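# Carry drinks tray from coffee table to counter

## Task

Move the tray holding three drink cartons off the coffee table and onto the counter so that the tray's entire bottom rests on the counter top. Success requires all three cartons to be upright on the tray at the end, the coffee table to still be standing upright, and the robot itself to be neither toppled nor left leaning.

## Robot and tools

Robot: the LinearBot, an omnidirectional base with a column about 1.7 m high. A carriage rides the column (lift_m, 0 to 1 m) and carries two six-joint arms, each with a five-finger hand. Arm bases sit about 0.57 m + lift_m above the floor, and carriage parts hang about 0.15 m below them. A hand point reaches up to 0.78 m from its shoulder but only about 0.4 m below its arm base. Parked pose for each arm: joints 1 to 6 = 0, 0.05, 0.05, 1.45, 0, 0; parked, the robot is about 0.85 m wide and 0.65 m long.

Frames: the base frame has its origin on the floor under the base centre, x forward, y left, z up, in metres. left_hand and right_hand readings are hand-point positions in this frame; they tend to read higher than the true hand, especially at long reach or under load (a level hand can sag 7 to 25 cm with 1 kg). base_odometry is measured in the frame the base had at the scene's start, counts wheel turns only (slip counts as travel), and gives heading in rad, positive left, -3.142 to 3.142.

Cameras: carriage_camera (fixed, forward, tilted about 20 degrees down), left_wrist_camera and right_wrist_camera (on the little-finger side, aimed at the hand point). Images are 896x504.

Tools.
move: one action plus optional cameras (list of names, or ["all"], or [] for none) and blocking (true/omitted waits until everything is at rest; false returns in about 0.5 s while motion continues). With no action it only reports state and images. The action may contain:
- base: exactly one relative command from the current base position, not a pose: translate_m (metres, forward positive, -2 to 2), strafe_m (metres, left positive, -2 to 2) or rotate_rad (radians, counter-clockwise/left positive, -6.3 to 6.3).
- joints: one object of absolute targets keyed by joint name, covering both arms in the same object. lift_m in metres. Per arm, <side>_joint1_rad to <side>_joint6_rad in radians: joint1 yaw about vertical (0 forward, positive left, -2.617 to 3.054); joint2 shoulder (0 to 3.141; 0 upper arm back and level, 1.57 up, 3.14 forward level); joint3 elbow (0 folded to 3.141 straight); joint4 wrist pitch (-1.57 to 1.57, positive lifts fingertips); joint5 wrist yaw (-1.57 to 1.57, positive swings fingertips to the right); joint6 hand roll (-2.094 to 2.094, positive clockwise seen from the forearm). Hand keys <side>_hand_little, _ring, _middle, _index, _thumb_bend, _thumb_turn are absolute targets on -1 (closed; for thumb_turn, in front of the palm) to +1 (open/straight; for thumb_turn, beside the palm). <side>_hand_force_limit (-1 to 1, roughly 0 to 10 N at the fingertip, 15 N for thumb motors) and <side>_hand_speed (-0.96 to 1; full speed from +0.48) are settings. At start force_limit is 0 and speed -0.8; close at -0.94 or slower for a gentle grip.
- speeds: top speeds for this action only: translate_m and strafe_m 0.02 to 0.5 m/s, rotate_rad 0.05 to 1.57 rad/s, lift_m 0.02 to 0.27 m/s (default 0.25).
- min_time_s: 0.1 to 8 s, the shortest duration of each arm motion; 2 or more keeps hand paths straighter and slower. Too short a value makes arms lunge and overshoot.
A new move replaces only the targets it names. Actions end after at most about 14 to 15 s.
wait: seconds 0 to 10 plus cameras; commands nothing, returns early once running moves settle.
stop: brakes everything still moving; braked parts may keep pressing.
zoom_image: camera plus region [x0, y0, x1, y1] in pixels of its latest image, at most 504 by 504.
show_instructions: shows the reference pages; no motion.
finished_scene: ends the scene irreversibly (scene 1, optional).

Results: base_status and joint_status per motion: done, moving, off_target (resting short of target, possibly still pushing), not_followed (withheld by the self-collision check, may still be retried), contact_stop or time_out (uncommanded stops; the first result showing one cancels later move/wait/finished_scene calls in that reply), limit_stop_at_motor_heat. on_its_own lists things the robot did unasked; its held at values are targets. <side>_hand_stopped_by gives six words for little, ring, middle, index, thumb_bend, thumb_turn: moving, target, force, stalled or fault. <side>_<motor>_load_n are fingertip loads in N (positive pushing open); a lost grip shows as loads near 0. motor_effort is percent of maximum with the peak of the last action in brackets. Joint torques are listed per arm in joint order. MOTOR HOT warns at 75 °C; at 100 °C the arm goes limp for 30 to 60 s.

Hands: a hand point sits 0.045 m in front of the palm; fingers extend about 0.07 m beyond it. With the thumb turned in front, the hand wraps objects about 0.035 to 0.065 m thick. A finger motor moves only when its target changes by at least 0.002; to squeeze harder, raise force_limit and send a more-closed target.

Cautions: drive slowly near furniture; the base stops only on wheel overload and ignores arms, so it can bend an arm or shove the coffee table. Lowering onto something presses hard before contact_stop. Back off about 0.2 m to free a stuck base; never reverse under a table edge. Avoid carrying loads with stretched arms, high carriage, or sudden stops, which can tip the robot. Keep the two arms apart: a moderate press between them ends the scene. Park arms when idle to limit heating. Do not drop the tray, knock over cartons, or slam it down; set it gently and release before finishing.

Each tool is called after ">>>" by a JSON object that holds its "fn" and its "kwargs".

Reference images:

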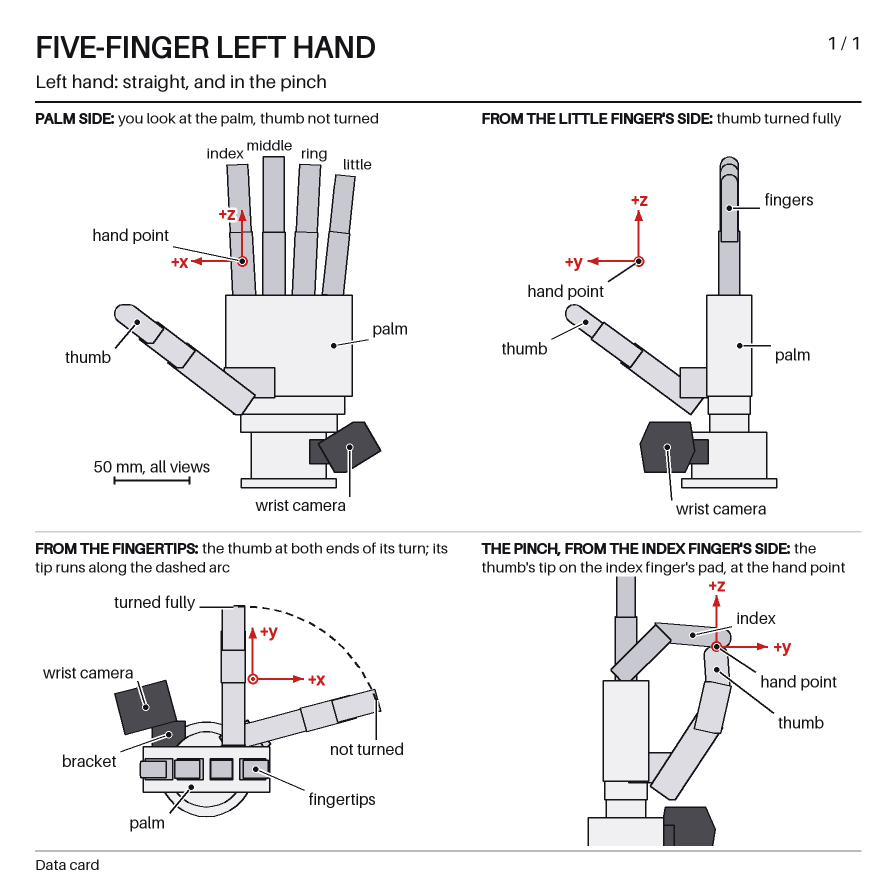

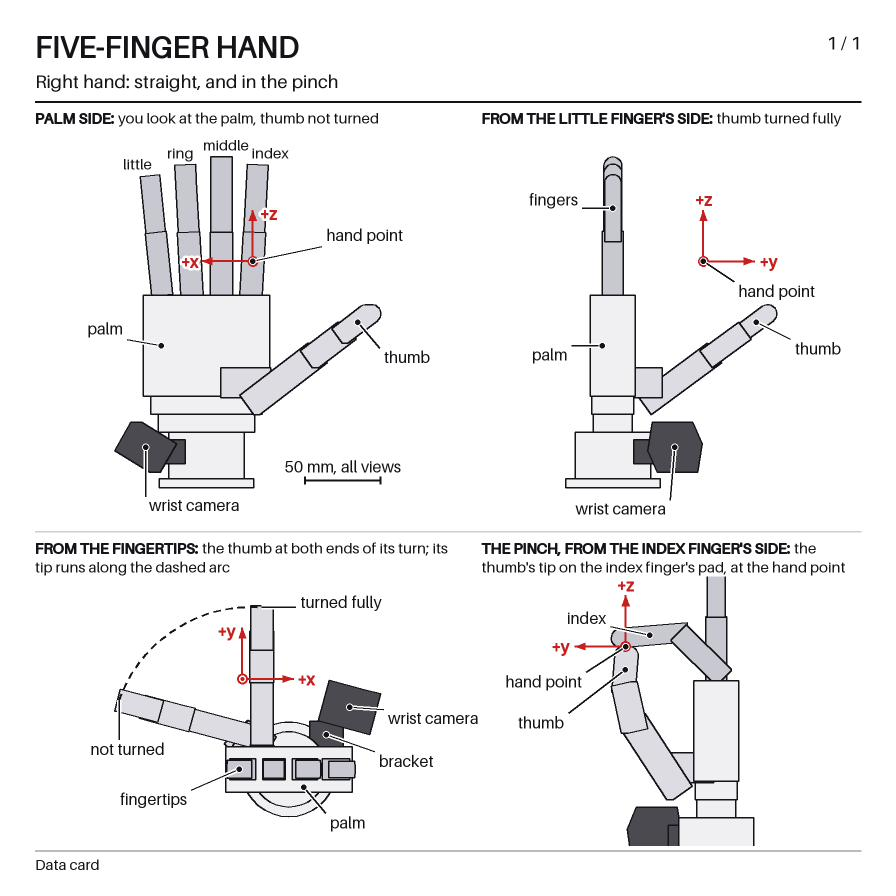

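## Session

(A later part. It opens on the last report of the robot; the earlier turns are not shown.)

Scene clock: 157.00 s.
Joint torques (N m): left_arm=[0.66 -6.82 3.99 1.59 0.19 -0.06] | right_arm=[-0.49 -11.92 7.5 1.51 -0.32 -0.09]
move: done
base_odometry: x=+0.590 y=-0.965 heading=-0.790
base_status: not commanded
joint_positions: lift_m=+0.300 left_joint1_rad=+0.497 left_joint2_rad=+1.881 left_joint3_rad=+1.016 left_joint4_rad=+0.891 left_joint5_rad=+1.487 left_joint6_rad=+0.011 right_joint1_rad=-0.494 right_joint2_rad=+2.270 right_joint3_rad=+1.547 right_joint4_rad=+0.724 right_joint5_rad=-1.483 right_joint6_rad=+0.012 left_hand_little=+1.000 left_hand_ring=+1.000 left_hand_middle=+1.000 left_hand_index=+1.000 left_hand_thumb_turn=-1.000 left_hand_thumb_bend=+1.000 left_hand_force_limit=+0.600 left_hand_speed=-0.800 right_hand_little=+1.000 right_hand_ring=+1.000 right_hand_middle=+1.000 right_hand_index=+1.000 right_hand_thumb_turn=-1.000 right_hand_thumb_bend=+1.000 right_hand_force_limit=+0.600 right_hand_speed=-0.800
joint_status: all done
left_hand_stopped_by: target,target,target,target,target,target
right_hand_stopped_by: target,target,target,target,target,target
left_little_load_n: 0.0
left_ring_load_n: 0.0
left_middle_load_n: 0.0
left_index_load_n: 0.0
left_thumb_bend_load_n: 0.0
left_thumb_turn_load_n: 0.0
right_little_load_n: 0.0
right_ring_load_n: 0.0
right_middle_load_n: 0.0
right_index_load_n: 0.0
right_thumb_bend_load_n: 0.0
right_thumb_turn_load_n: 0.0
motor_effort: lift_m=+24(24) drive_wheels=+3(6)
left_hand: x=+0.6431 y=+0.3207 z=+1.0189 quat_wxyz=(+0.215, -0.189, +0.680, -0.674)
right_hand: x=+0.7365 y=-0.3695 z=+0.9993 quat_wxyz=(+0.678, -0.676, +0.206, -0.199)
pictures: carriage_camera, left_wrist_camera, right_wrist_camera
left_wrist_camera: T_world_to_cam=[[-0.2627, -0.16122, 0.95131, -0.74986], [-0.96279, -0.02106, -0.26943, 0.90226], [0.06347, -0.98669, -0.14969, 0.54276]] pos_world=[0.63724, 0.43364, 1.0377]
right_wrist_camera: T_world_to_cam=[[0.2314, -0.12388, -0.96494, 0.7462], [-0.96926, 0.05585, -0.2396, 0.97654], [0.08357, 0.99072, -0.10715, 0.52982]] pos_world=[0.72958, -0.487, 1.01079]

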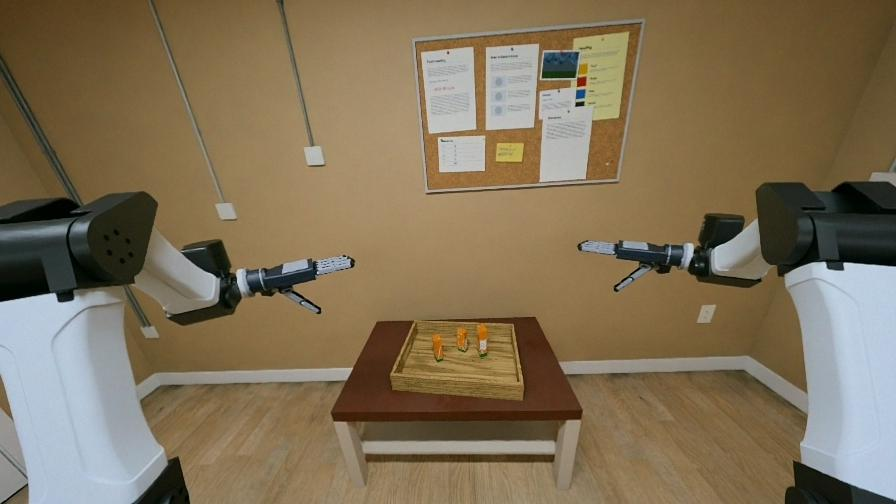

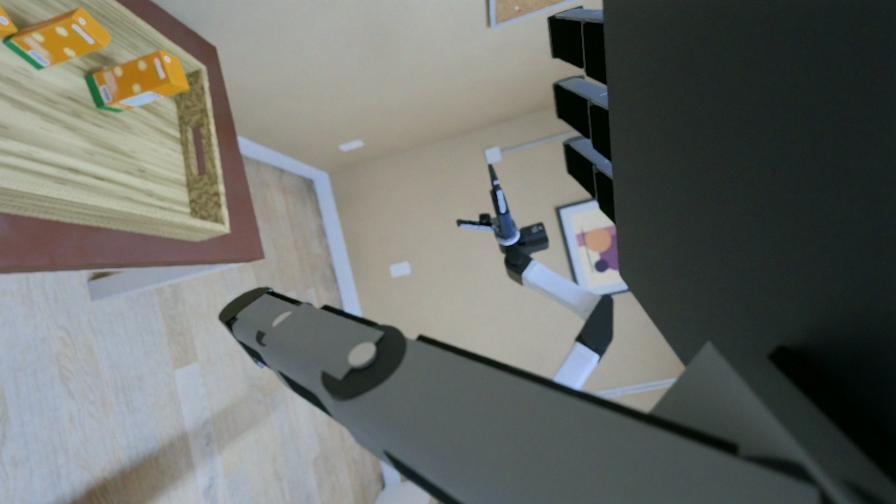

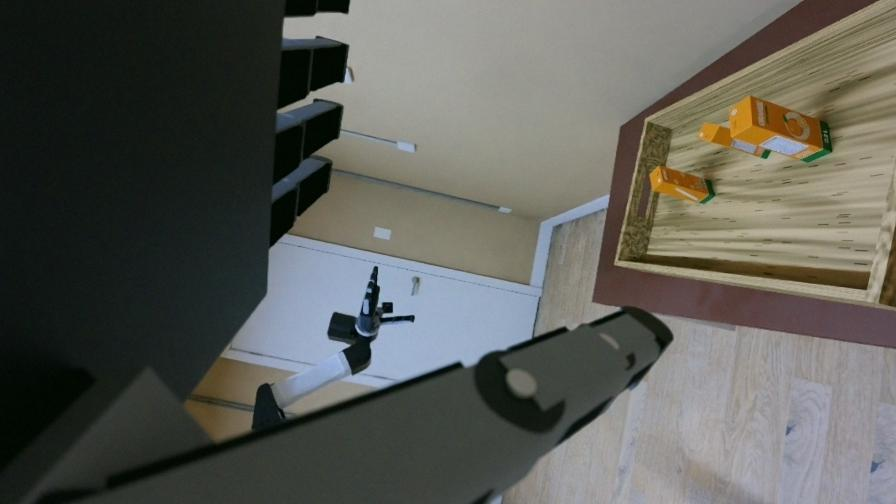

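>>> {"fn": "move", "kwargs": {"base": {"rotate_rad": -0.11}, "joints": {"left_joint1_rad": 0.42, "left_joint2_rad": 2.948, "left_joint3_rad": 1.625, "left_joint4_rad": 1.323, "left_joint5_rad": 1.54, "left_joint6_rad": 0, "right_joint1_rad": -0.42, "right_joint2_rad": 2.948, "right_joint3_rad": 1.625, "right_joint4_rad": 1.323, "right_joint5_rad": -1.54, "right_joint6_rad": 0, "left_hand_thumb_bend": 0.0, "right_hand_thumb_bend": 0.0}, "min_time_s": 3, "cameras": ["all"]}}

>>> {"fn": "move", "kwargs": {"base": {"strafe_m": 0.122}, "speeds": {"strafe_m": 0.15}, "cameras": ["carriage_camera"]}}

>>> {"fn": "zoom_image", "kwargs": {"camera": "carriage_camera", "region": [270, 260, 630, 504]}}

Scene clock: 212.53 s.
Joint torques (N m): left_arm=[-0.14 -10.3 5 1.6 0.24 -0.06] | right_arm=[0.9 -12.67 4.77 1.52 -0.28 -0.09]
move: done
base_odometry: x=+0.590 y=-0.965 heading=-0.899
base_status: done
joint_positions: lift_m=+0.300 left_joint1_rad=+0.424 left_joint2_rad=+2.925 left_joint3_rad=+1.607 left_joint4_rad=+1.311 left_joint5_rad=+1.528 left_joint6_rad=+0.011 right_joint1_rad=-0.429 right_joint2_rad=+2.917 right_joint3_rad=+1.609 right_joint4_rad=+1.314 right_joint5_rad=-1.524 right_joint6_rad=+0.012 left_hand_little=+1.000 left_hand_ring=+1.000 left_hand_middle=+1.000 left_hand_index=+1.000 left_hand_thumb_turn=-1.000 left_hand_thumb_bend=+0.000 left_hand_force_limit=+0.600 left_hand_speed=-0.800 right_hand_little=+1.000 right_hand_ring=+1.000 right_hand_middle=+1.000 right_hand_index=+1.000 right_hand_thumb_turn=-1.000 right_hand_thumb_bend=+0.000 right_hand_force_limit=+0.600 right_hand_speed=-0.800
joint_status: all done
left_hand_stopped_by: target,target,target,target,target,target
right_hand_stopped_by: target,target,target,target,target,target
left_little_load_n: 0.0
left_ring_load_n: 0.0
left_middle_load_n: 0.0
left_index_load_n: 0.0
left_thumb_bend_load_n: 0.0
left_thumb_turn_load_n: 0.0
right_little_load_n: 0.0
right_ring_load_n: 0.0
right_middle_load_n: 0.0
right_index_load_n: -0.5
right_thumb_bend_load_n: 0.0
right_thumb_turn_load_n: 0.0
motor_effort: lift_m=+24(24) drive_wheels=+4(9)
left_hand: x=+0.7164 y=+0.3249 z=+0.7474 quat_wxyz=(+0.165, -0.162, +0.688, -0.688)
right_hand: x=+0.7183 y=-0.3277 z=+0.7521 quat_wxyz=(+0.688, -0.687, +0.168, -0.165)
pictures: carriage_camera, left_wrist_camera, right_wrist_camera
left_wrist_camera: T_world_to_cam=[[-0.24903, -0.11763, 0.96133, -0.50301], [-0.967, 0.08531, -0.24006, 0.84632], [-0.05377, -0.98939, -0.13499, 0.57547]] pos_world=[0.72408, 0.438, 0.76441]
right_wrist_camera: T_world_to_cam=[[0.24752, -0.10065, -0.96364, 0.51212], [-0.96864, -0.04803, -0.24378, 0.86606], [-0.02175, 0.99376, -0.10938, 0.54171]] pos_world=[0.72393, -0.44519, 0.76389]

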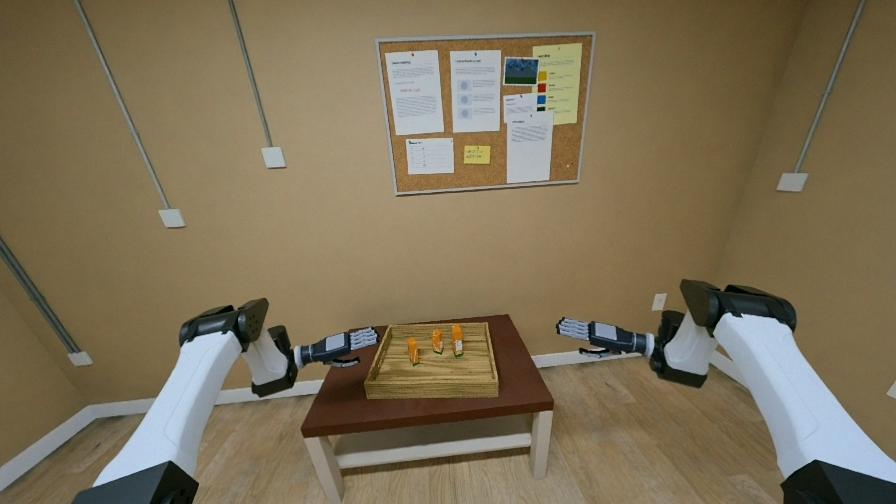

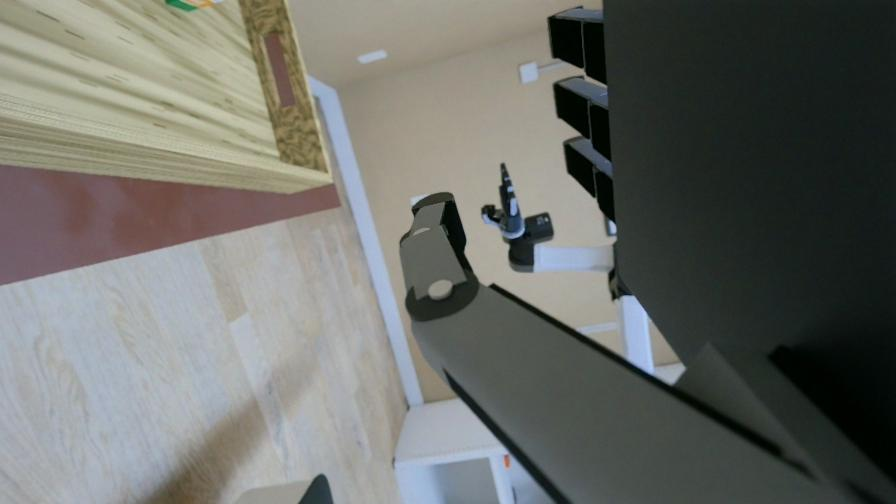

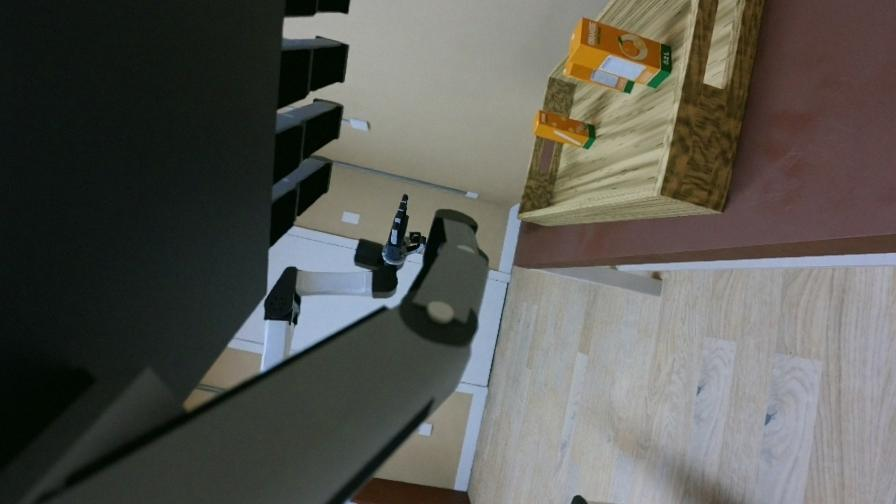

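Scene clock: 214.33 s.
Joint torques (N m): left_arm=[0.16 -10.48 4.98 1.54 0.2 -0.06] | right_arm=[0.46 -12.71 4.68 1.45 -0.25 -0.09]
move: done
base_odometry: x=+0.686 y=-0.889 heading=-0.899
base_status: done
joint_positions: lift_m=+0.300 left_joint1_rad=+0.421 left_joint2_rad=+2.927 left_joint3_rad=+1.607 left_joint4_rad=+1.314 left_joint5_rad=+1.532 left_joint6_rad=+0.011 right_joint1_rad=-0.424 right_joint2_rad=+2.917 right_joint3_rad=+1.609 right_joint4_rad=+1.317 right_joint5_rad=-1.527 right_joint6_rad=+0.012 left_hand_little=+1.000 left_hand_ring=+1.000 left_hand_middle=+1.000 left_hand_index=+1.000 left_hand_thumb_turn=-1.000 left_hand_thumb_bend=+0.000 left_hand_force_limit=+0.600 left_hand_speed=-0.800 right_hand_little=+1.000 right_hand_ring=+1.000 right_hand_middle=+1.000 right_hand_index=+1.000 right_hand_thumb_turn=-1.000 right_hand_thumb_bend=+0.000 right_hand_force_limit=+0.600 right_hand_speed=-0.800
joint_status: not commanded
left_hand_stopped_by: target,target,target,target,target,target
right_hand_stopped_by: target,target,target,target,target,target
left_little_load_n: 0.0
left_ring_load_n: 0.0
left_middle_load_n: 0.0
left_index_load_n: 0.0
left_thumb_bend_load_n: 0.0
left_thumb_turn_load_n: 0.0
right_little_load_n: 0.0
right_ring_load_n: 0.0
right_middle_load_n: 0.0
right_index_load_n: 0.0
right_thumb_bend_load_n: 0.0
right_thumb_turn_load_n: 0.0
motor_effort: lift_m=+23(24) drive_wheels=-2(15)
left_hand: x=+0.7157 y=+0.3231 z=+0.7471 quat_wxyz=(+0.163, -0.159, +0.689, -0.688)
right_hand: x=+0.7180 y=-0.3253 z=+0.7522 quat_wxyz=(+0.688, -0.687, +0.165, -0.163)

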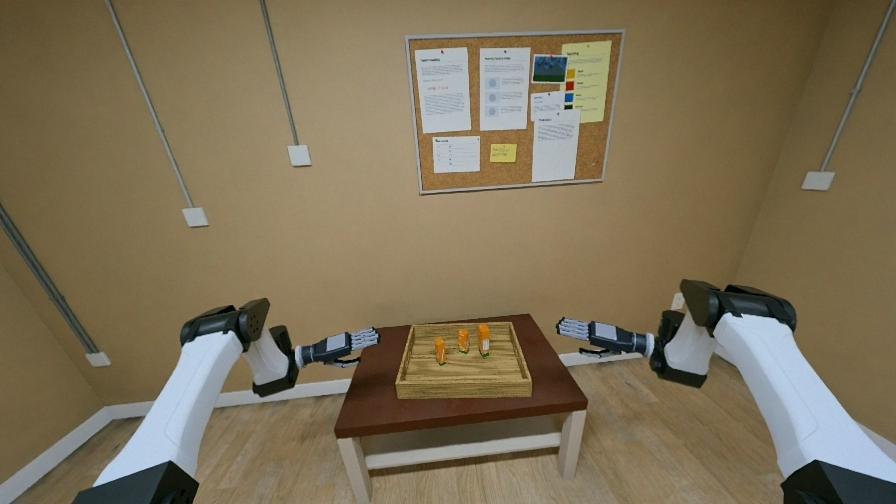

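Scaled by 1.400 from the camera's image (finer frame: 1280x720).

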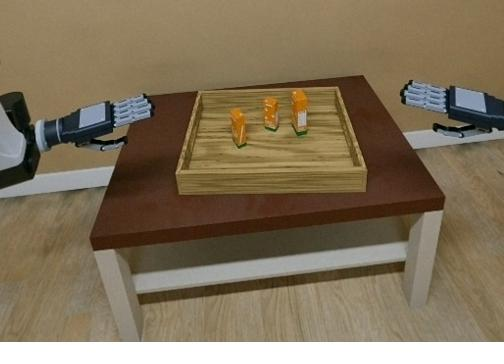

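>>> {"fn": "move", "kwargs": {"base": {"translate_m": 0.25}, "speeds": {"translate_m": 0.2}, "cameras": ["all"]}}

>>> {"fn": "zoom_image", "kwargs": {"camera": "carriage_camera", "region": [200, 260, 700, 504]}}

Scene clock: 230.27 s.
Joint torques (N m): left_arm=[0.23 -10.29 5.04 1.55 0.18 -0.05] | right_arm=[0.46 -12.68 4.74 1.44 -0.25 -0.09]
move: done
base_odometry: x=+0.842 y=-1.085 heading=-0.899
base_status: done
joint_positions: lift_m=+0.300 left_joint1_rad=+0.421 left_joint2_rad=+2.927 left_joint3_rad=+1.608 left_joint4_rad=+1.315 left_joint5_rad=+1.533 left_joint6_rad=+0.011 right_joint1_rad=-0.424 right_joint2_rad=+2.917 right_joint3_rad=+1.609 right_joint4_rad=+1.318 right_joint5_rad=-1.528 right_joint6_rad=+0.012 left_hand_little=+1.000 left_hand_ring=+1.000 left_hand_middle=+1.000 left_hand_index=+1.000 left_hand_thumb_turn=-1.000 left_hand_thumb_bend=+0.000 left_hand_force_limit=+0.600 left_hand_speed=-0.800 right_hand_little=+1.000 right_hand_ring=+1.000 right_hand_middle=+1.000 right_hand_index=+1.000 right_hand_thumb_turn=-1.000 right_hand_thumb_bend=+0.000 right_hand_force_limit=+0.600 right_hand_speed=-0.800
joint_status: not commanded
left_hand_stopped_by: target,target,target,target,target,target
right_hand_stopped_by: target,target,target,target,target,target
left_little_load_n: 0.0
left_ring_load_n: -0.5
left_middle_load_n: 0.0
left_index_load_n: 0.0
left_thumb_bend_load_n: 0.0
left_thumb_turn_load_n: 0.0
right_little_load_n: 0.0
right_ring_load_n: 0.0
right_middle_load_n: 0.0
right_index_load_n: 0.0
right_thumb_bend_load_n: 0.5
right_thumb_turn_load_n: 0.0
motor_effort: lift_m=+24(24) drive_wheels=-6(11)
left_hand: x=+0.7157 y=+0.3230 z=+0.7473 quat_wxyz=(+0.163, -0.158, +0.689, -0.688)
right_hand: x=+0.7179 y=-0.3253 z=+0.7523 quat_wxyz=(+0.688, -0.688, +0.164, -0.163)
pictures: carriage_camera, left_wrist_camera, right_wrist_camera
left_wrist_camera: T_world_to_cam=[[-0.25336, -0.11703, 0.96027, -0.49961], [-0.96541, 0.09382, -0.24329, 0.84429], [-0.06162, -0.98869, -0.13676, 0.58024]] pos_world=[0.72425, 0.43599, 0.76451]
right_wrist_camera: T_world_to_cam=[[0.25173, -0.10005, -0.96261, 0.50908], [-0.96734, -0.0565, -0.24709, 0.86455], [-0.02967, 0.99338, -0.11101, 0.54611]] pos_world=[0.72437, -0.44271, 0.76429]

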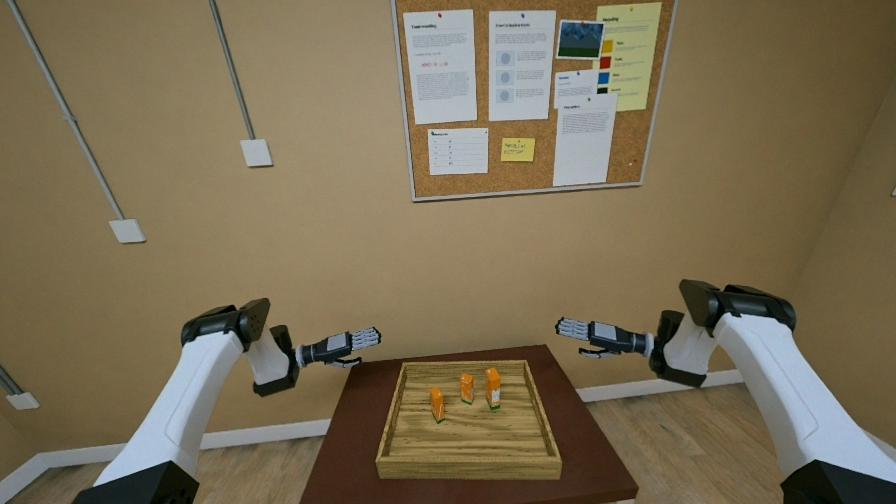

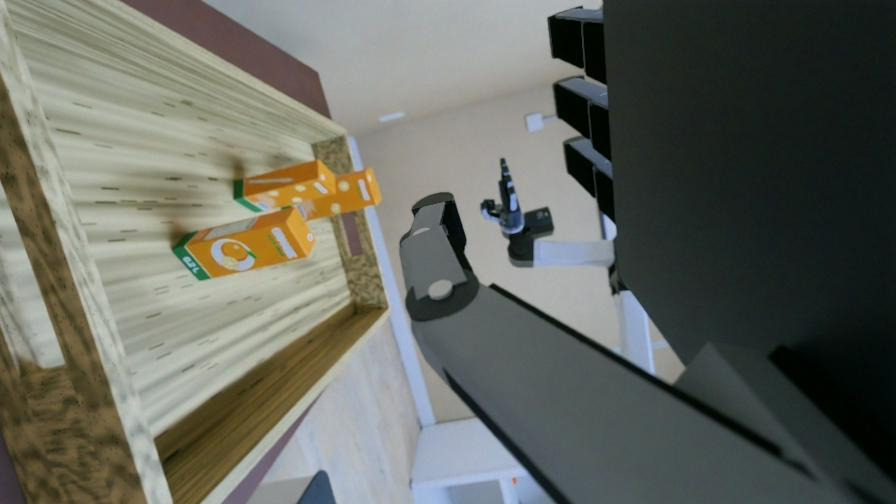

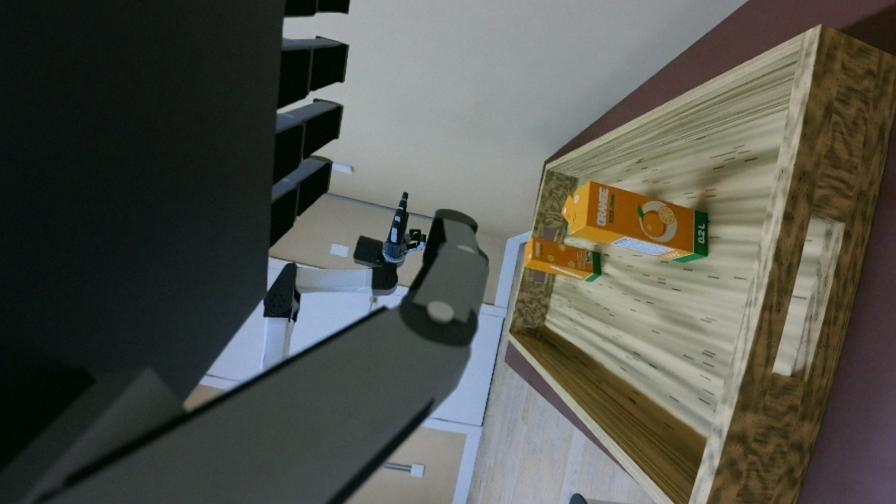

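Scaled by 1.008 from the camera's image (finer frame: 1280x720).

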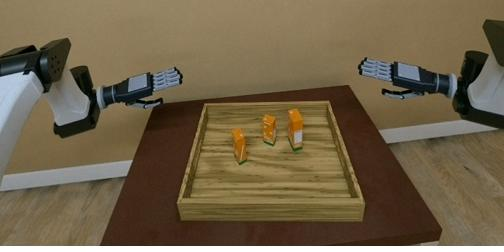

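>>> {"fn": "zoom_image", "kwargs": {"camera": "right_wrist_camera", "region": [660, 0, 896, 504]}}

Scaled by 1.000.

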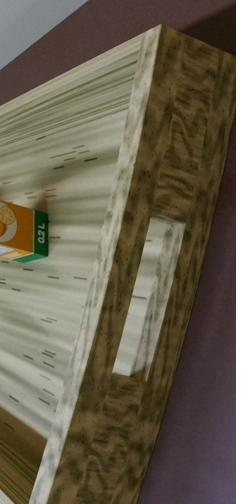

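>>> {"fn": "move", "kwargs": {"base": {"translate_m": 0.052}, "speeds": {"translate_m": 0.1}, "joints": {"lift_m": 0.18, "left_joint2_rad": 3.076, "left_joint3_rad": 1.73, "left_joint4_rad": 1.345, "right_joint2_rad": 3.084, "right_joint3_rad": 1.73, "right_joint4_rad": 1.345}, "min_time_s": 2, "cameras": ["all"]}}

Scene clock: 290.37 s.
Joint torques (N m): left_arm=[0.25 -10.24 4.83 1.58 0.18 -0.05] | right_arm=[0.44 -12.63 4.59 1.53 -0.24 -0.09]
move: done
base_odometry: x=+0.874 y=-1.125 heading=-0.898
base_status: done
joint_positions: lift_m=+0.180 left_joint1_rad=+0.420 left_joint2_rad=+3.052 left_joint3_rad=+1.712 left_joint4_rad=+1.333 left_joint5_rad=+1.534 left_joint6_rad=+0.011 right_joint1_rad=-0.424 right_joint2_rad=+3.053 right_joint3_rad=+1.714 right_joint4_rad=+1.336 right_joint5_rad=-1.528 right_joint6_rad=+0.012 left_hand_little=+1.000 left_hand_ring=+1.000 left_hand_middle=+1.000 left_hand_index=+1.000 left_hand_thumb_turn=-1.000 left_hand_thumb_bend=+0.000 left_hand_force_limit=+0.600 left_hand_speed=-0.800 right_hand_little=+1.000 right_hand_ring=+1.000 right_hand_middle=+1.000 right_hand_index=+1.000 right_hand_thumb_turn=-1.000 right_hand_thumb_bend=+0.000 right_hand_force_limit=+0.600 right_hand_speed=-0.800
joint_status: all done
left_hand_stopped_by: target,target,target,target,target,target
right_hand_stopped_by: target,target,target,target,target,target
left_little_load_n: 0.0
left_ring_load_n: 0.0
left_middle_load_n: 0.0
left_index_load_n: -0.5
left_thumb_bend_load_n: 0.0
left_thumb_turn_load_n: 0.0
right_little_load_n: 0.0
right_ring_load_n: 0.0
right_middle_load_n: -0.5
right_index_load_n: 0.0
right_thumb_bend_load_n: 0.0
right_thumb_turn_load_n: 0.0
motor_effort: lift_m=+22(22) drive_wheels=-4(11)
left_hand: x=+0.7155 y=+0.3227 z=+0.5921 quat_wxyz=(+0.161, -0.159, +0.689, -0.688)
right_hand: x=+0.7160 y=-0.3245 z=+0.5930 quat_wxyz=(+0.689, -0.687, +0.168, -0.159)
pictures: carriage_camera, left_wrist_camera, right_wrist_camera
carriage_camera: T_world_to_cam=[[0.02468, -0.99874, -0.04363, 0.04536], [-0.33141, 0.033, -0.94291, 1.13974], [0.94316, 0.03773, -0.33018, 0.25523]] pos_world=[0.13588, -0.00194, 1.16092]
left_wrist_camera: T_world_to_cam=[[-0.25019, -0.11514, 0.96133, -0.35418], [-0.96611, 0.0949, -0.24007, 0.80457], [-0.06359, -0.98881, -0.13498, 0.55918]] pos_world=[0.72425, 0.43579, 0.60911]
right_wrist_camera: T_world_to_cam=[[0.24109, -0.09507, -0.96583, 0.36746], [-0.96999, -0.05602, -0.23661, 0.81931], [-0.03161, 0.99389, -0.10572, 0.52605]] pos_world=[0.72276, -0.442, 0.60438]

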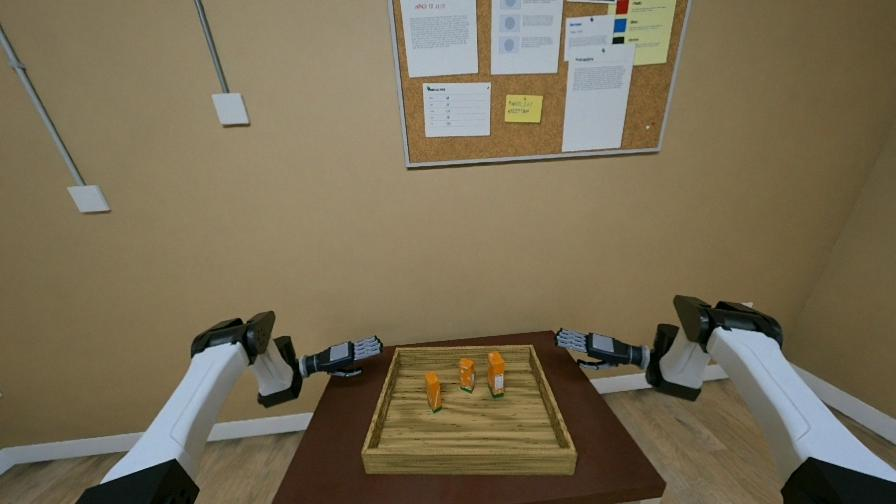

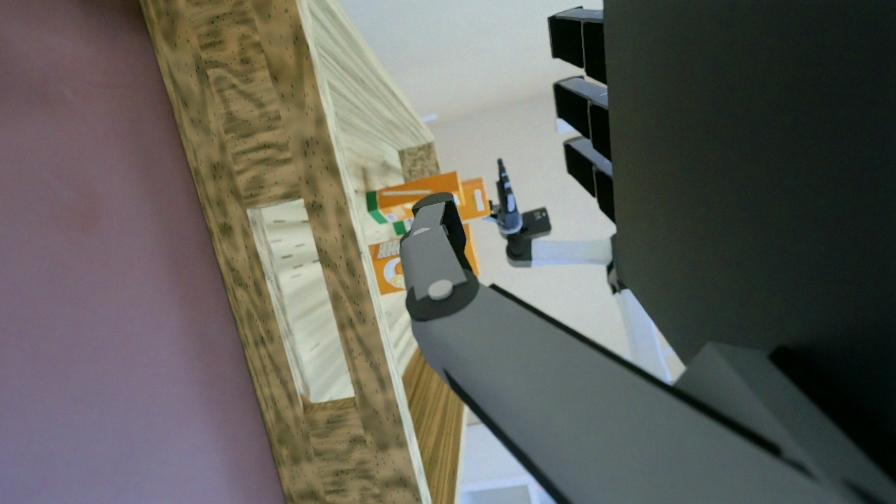

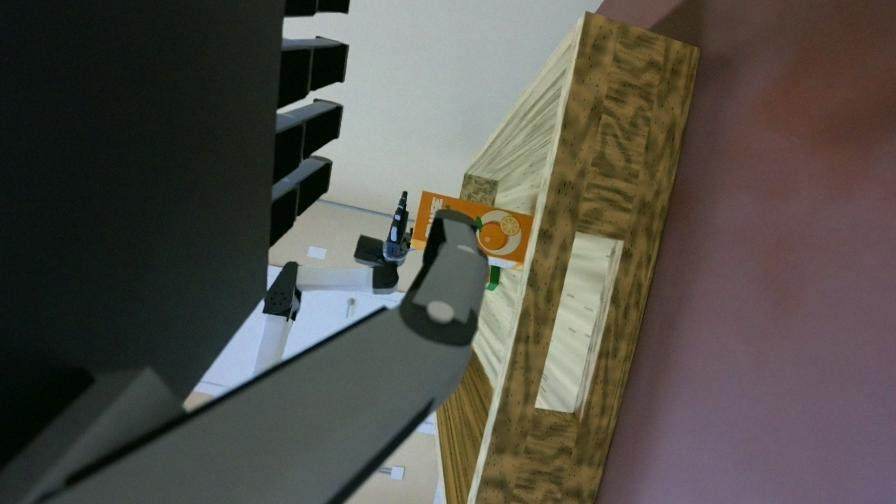

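>>> {"fn": "move", "kwargs": {"base": {"translate_m": -0.025}, "speeds": {"translate_m": 0.1, "lift_m": 0.1}, "joints": {"lift_m": 0.1}, "cameras": ["all"]}}

Scene clock: 326.20 s.
Joint torques (N m): left_arm=[0.29 -10.91 4.27 1.52 0.17 -0.05] | right_arm=[0.54 -13.57 4.15 1.43 -0.22 -0.09]
move: done
base_odometry: x=+0.859 y=-1.106 heading=-0.898
base_status: done
joint_positions: lift_m=+0.100 left_joint1_rad=+0.420 left_joint2_rad=+3.061 left_joint3_rad=+1.720 left_joint4_rad=+1.339 left_joint5_rad=+1.534 left_joint6_rad=+0.011 right_joint1_rad=-0.423 right_joint2_rad=+3.063 right_joint3_rad=+1.722 right_joint4_rad=+1.342 right_joint5_rad=-1.529 right_joint6_rad=+0.012 left_hand_little=+1.000 left_hand_ring=+1.000 left_hand_middle=+1.000 left_hand_index=+1.000 left_hand_thumb_turn=-1.000 left_hand_thumb_bend=+0.000 left_hand_force_limit=+0.600 left_hand_speed=-0.800 right_hand_little=+1.000 right_hand_ring=+1.000 right_hand_middle=+1.000 right_hand_index=+1.000 right_hand_thumb_turn=-1.000 right_hand_thumb_bend=+0.000 right_hand_force_limit=+0.600 right_hand_speed=-0.800
joint_status: all done
left_hand_stopped_by: target,target,target,target,target,target
right_hand_stopped_by: target,target,target,target,target,target
left_little_load_n: 0.0
left_ring_load_n: 0.0
left_middle_load_n: 0.0
left_index_load_n: 0.0
left_thumb_bend_load_n: 0.5
left_thumb_turn_load_n: 0.0
right_little_load_n: 0.0
right_ring_load_n: 0.0
right_middle_load_n: 0.0
right_index_load_n: -0.5
right_thumb_bend_load_n: 0.0
right_thumb_turn_load_n: 0.0
motor_effort: lift_m=+22(22) drive_wheels=+3(11)
left_hand: x=+0.7158 y=+0.3227 z=+0.5099 quat_wxyz=(+0.163, -0.157, +0.690, -0.688)
right_hand: x=+0.7158 y=-0.3240 z=+0.5104 quat_wxyz=(+0.689, -0.687, +0.166, -0.159)
pictures: carriage_camera, left_wrist_camera, right_wrist_camera
carriage_camera: T_world_to_cam=[[0.02468, -0.99874, -0.04363, 0.04187], [-0.33141, 0.033, -0.94291, 1.0644], [0.94316, 0.03773, -0.33018, 0.22884]] pos_world=[0.13588, -0.00194, 1.08102]
left_wrist_camera: T_world_to_cam=[[-0.25487, -0.11714, 0.95985, -0.27034], [-0.9649, 0.09584, -0.24451, 0.78627], [-0.06335, -0.98848, -0.13746, 0.54904]] pos_world=[0.72455, 0.43569, 0.52721]
right_wrist_camera: T_world_to_cam=[[0.24491, -0.09635, -0.96475, 0.28405], [-0.96899, -0.05792, -0.2402, 0.80008], [-0.03273, 0.99366, -0.10755, 0.5185]] pos_world=[0.72267, -0.4415, 0.52199]

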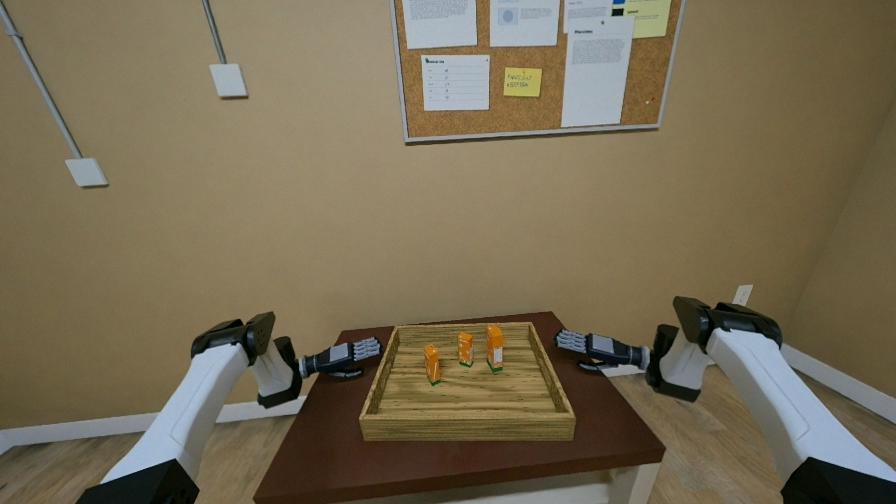

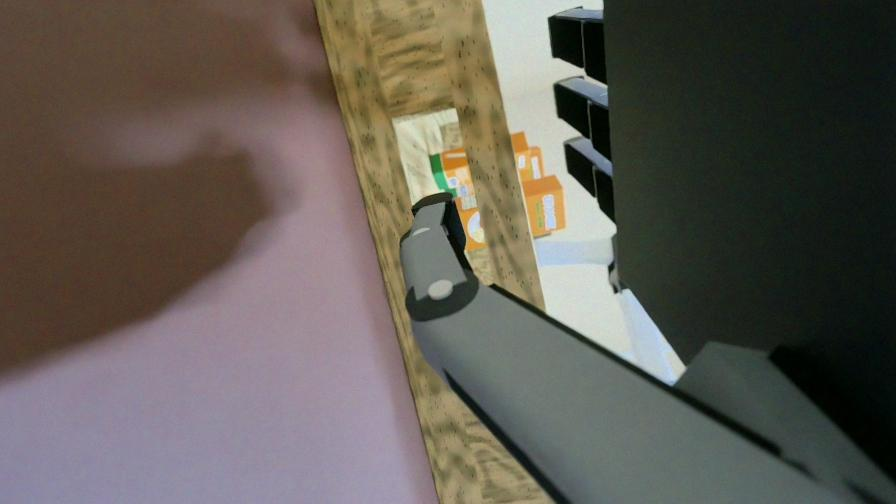

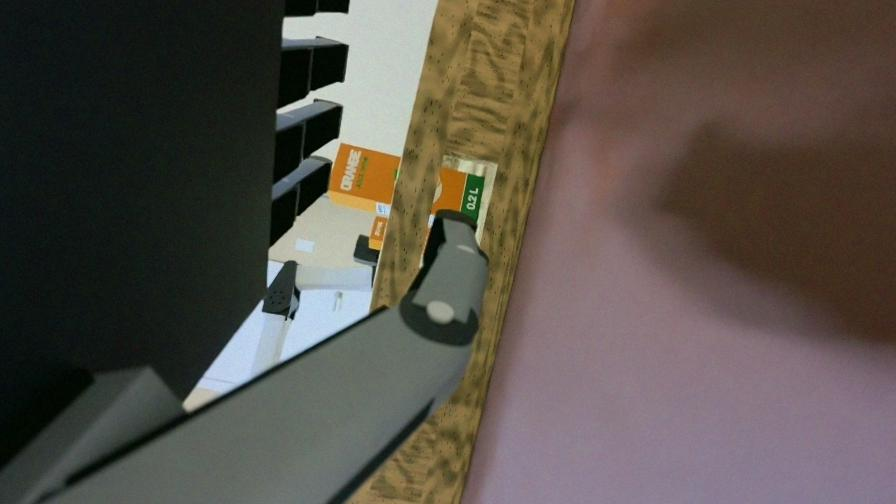

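>>> {"fn": "move", "kwargs": {"joints": {"lift_m": 0.093, "left_joint1_rad": 0.34, "left_joint2_rad": 3.064, "left_joint3_rad": 1.684, "left_joint4_rad": 1.378, "right_joint1_rad": -0.3, "right_joint2_rad": 3.052, "right_joint3_rad": 1.636, "right_joint4_rad": 1.407}, "min_time_s": 2, "cameras": ["all"]}}

Scene clock: 351.80 s.
Joint torques (N m): left_arm=[-0.12 -12.4 2.17 1.59 0.17 -0.05] | right_arm=[0.87 -16.76 2.21 1.52 -0.26 -0.09]
move: done
base_odometry: x=+0.859 y=-1.106 heading=-0.898
base_status: not commanded
joint_positions: lift_m=+0.093 left_joint1_rad=+0.344 left_joint2_rad=+3.067 left_joint3_rad=+1.696 left_joint4_rad=+1.366 left_joint5_rad=+1.534 left_joint6_rad=+0.011 right_joint1_rad=-0.308 right_joint2_rad=+3.067 right_joint3_rad=+1.645 right_joint4_rad=+1.398 right_joint5_rad=-1.529 right_joint6_rad=+0.012 left_hand_little=+1.000 left_hand_ring=+1.000 left_hand_middle=+1.000 left_hand_index=+1.000 left_hand_thumb_turn=-1.000 left_hand_thumb_bend=+0.000 left_hand_force_limit=+0.600 left_hand_speed=-0.800 right_hand_little=+1.000 right_hand_ring=+1.000 right_hand_middle=+1.000 right_hand_index=+1.000 right_hand_thumb_turn=-1.000 right_hand_thumb_bend=+0.000 right_hand_force_limit=+0.600 right_hand_speed=-0.800
joint_status: all done
left_hand_stopped_by: target,target,target,target,target,target
right_hand_stopped_by: target,target,target,target,target,target
left_little_load_n: 0.0
left_ring_load_n: -0.5
left_middle_load_n: 0.0
left_index_load_n: 0.0
left_thumb_bend_load_n: 0.0
left_thumb_turn_load_n: 0.5
right_little_load_n: 0.0
right_ring_load_n: 0.0
right_middle_load_n: 0.0
right_index_load_n: 0.0
right_thumb_bend_load_n: 0.0
right_thumb_turn_load_n: 0.0
motor_effort: lift_m=+21(23) drive_wheels=+2(4)
left_hand: x=+0.7082 y=+0.2833 z=+0.4979 quat_wxyz=(+0.136, -0.132, +0.695, -0.694)
right_hand: x=+0.6939 y=-0.2618 z=+0.4923 quat_wxyz=(+0.698, -0.694, +0.136, -0.110)
pictures: carriage_camera, left_wrist_camera, right_wrist_camera
carriage_camera: T_world_to_cam=[[0.02468, -0.99874, -0.04363, 0.04157], [-0.33141, 0.033, -0.94291, 1.0578], [0.94316, 0.03773, -0.33018, 0.22653]] pos_world=[0.13588, -0.00194, 1.07402]
left_wrist_camera: T_world_to_cam=[[-0.25996, -0.09635, 0.9608, -0.2681], [-0.95562, 0.16849, -0.24166, 0.75126], [-0.1386, -0.98098, -0.13588, 0.55835]] pos_world=[0.72561, 0.39533, 0.51501]
right_wrist_camera: T_world_to_cam=[[0.22969, -0.05974, -0.97143, 0.30143], [-0.96179, -0.16672, -0.21716, 0.73328], [-0.14898, 0.98419, -0.09575, 0.5264]] pos_world=[0.71445, -0.37782, 0.50246]

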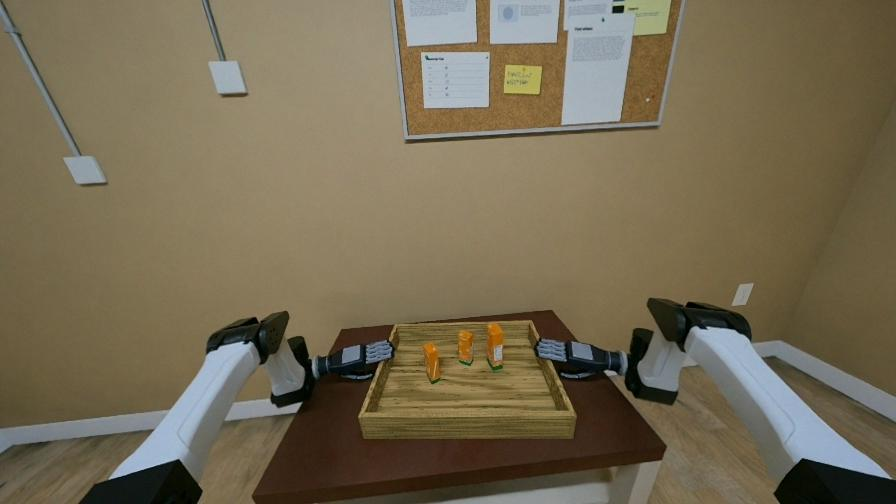

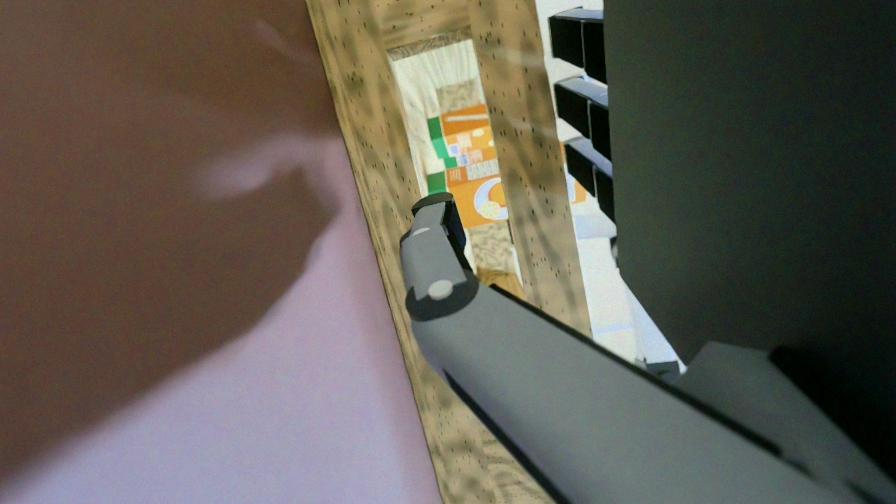

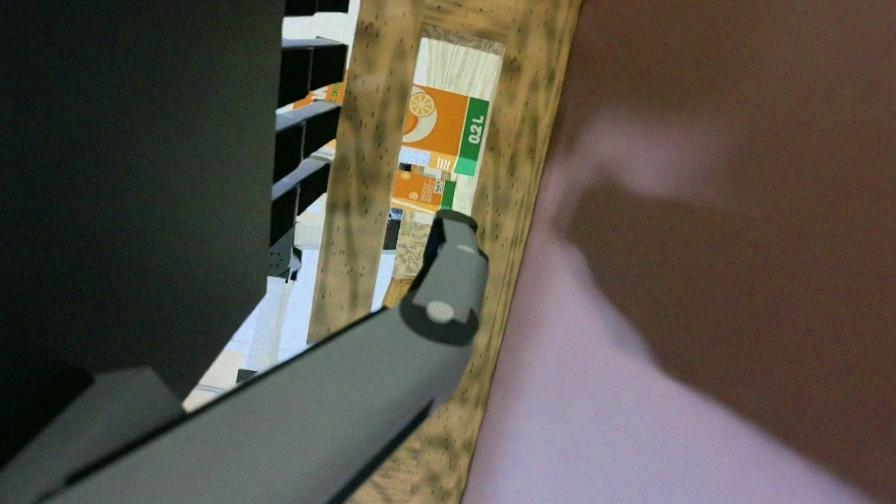

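>>> {"fn": "move", "kwargs": {"joints": {"lift_m": 0.101, "left_joint1_rad": 0.30, "right_joint1_rad": -0.26}, "min_time_s": 2, "cameras": ["all"]}}

Scene clock: 362.83 s.
Joint torques (N m): left_arm=[-0.13 -12.23 2.51 1.46 0.17 -0.05] | right_arm=[0.92 -16.84 2.52 1.37 -0.25 -0.08]
move: done
base_odometry: x=+0.859 y=-1.106 heading=-0.898
base_status: not commanded
joint_positions: lift_m=+0.101 left_joint1_rad=+0.305 left_joint2_rad=+3.065 left_joint3_rad=+1.692 left_joint4_rad=+1.378 left_joint5_rad=+1.534 left_joint6_rad=+0.011 right_joint1_rad=-0.268 right_joint2_rad=+3.066 right_joint3_rad=+1.642 right_joint4_rad=+1.407 right_joint5_rad=-1.530 right_joint6_rad=+0.012 left_hand_little=+1.000 left_hand_ring=+1.000 left_hand_middle=+1.000 left_hand_index=+1.000 left_hand_thumb_turn=-1.000 left_hand_thumb_bend=+0.000 left_hand_force_limit=+0.600 left_hand_speed=-0.800 right_hand_little=+1.000 right_hand_ring=+1.000 right_hand_middle=+1.000 right_hand_index=+1.000 right_hand_thumb_turn=-1.000 right_hand_thumb_bend=+0.000 right_hand_force_limit=+0.600 right_hand_speed=-0.800
joint_status: all done
left_hand_stopped_by: target,target,target,target,target,target
right_hand_stopped_by: target,target,target,target,target,target
left_little_load_n: 0.0
left_ring_load_n: 0.0
left_middle_load_n: -0.5
left_index_load_n: 0.0
left_thumb_bend_load_n: 0.0
left_thumb_turn_load_n: 0.0
right_little_load_n: 0.0
right_ring_load_n: 0.0
right_middle_load_n: 0.0
right_index_load_n: 0.0
right_thumb_bend_load_n: 0.0
right_thumb_turn_load_n: -0.5
motor_effort: lift_m=+24(30) drive_wheels=+1(4)
left_hand: x=+0.7064 y=+0.2644 z=+0.5062 quat_wxyz=(+0.125, -0.115, +0.698, -0.696)
right_hand: x=+0.6911 y=-0.2431 z=+0.5004 quat_wxyz=(+0.700, -0.697, +0.119, -0.099)
pictures: carriage_camera, left_wrist_camera, right_wrist_camera
carriage_camera: T_world_to_cam=[[0.02468, -0.99874, -0.04363, 0.0419], [-0.33141, 0.033, -0.94291, 1.06496], [0.94316, 0.03773, -0.33018, 0.22904]] pos_world=[0.13588, -0.00194, 1.08162]
left_wrist_camera: T_world_to_cam=[[-0.27222, -0.0888, 0.95813, -0.27035], [-0.94606, 0.20653, -0.24964, 0.74191], [-0.17572, -0.9744, -0.14023, 0.56736]] pos_world=[0.72799, 0.3756, 0.5238]
right_wrist_camera: T_world_to_cam=[[0.23875, -0.05225, -0.96968, 0.30573], [-0.95265, -0.20622, -0.22344, 0.72277], [-0.18829, 0.97711, -0.09901, 0.53544]] pos_world=[0.71637, -0.35816, 0.51097]

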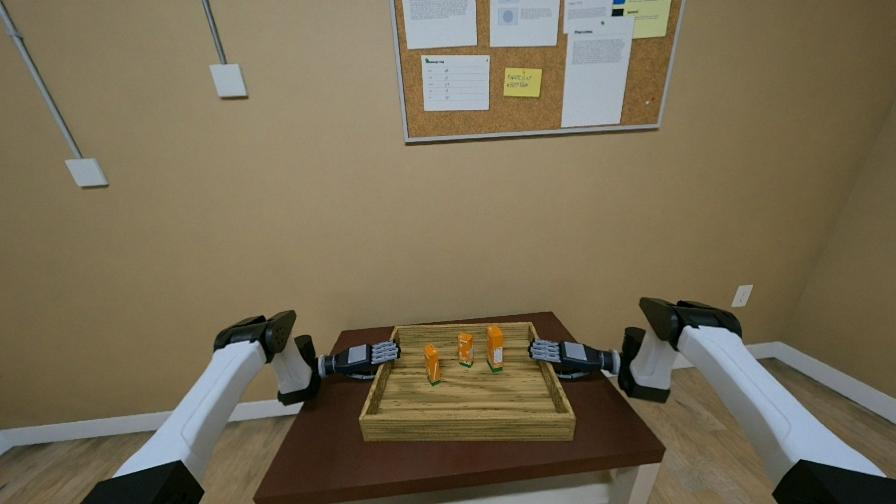

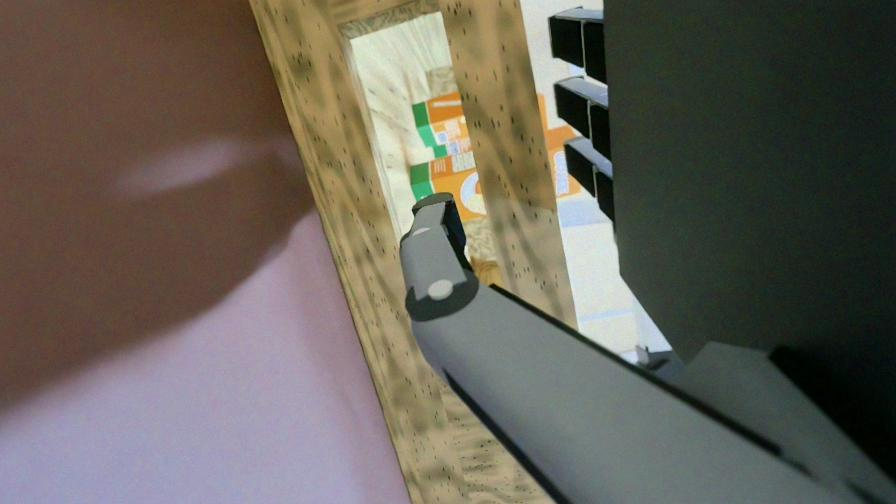

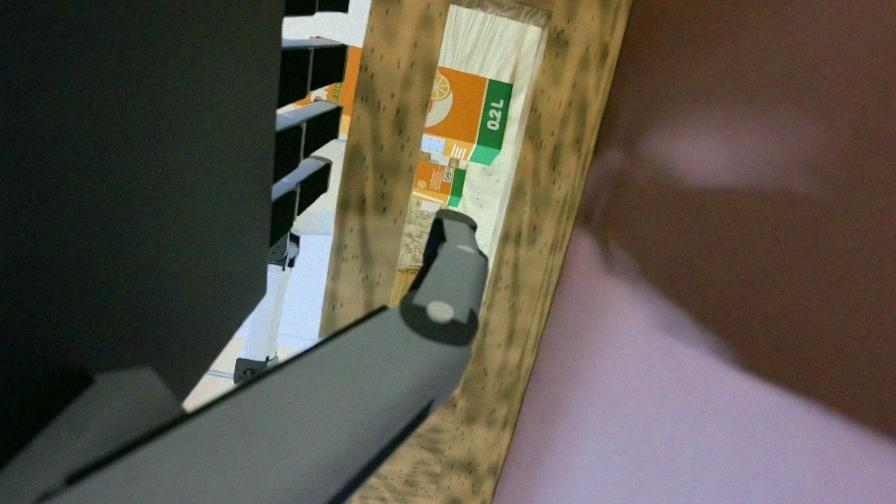

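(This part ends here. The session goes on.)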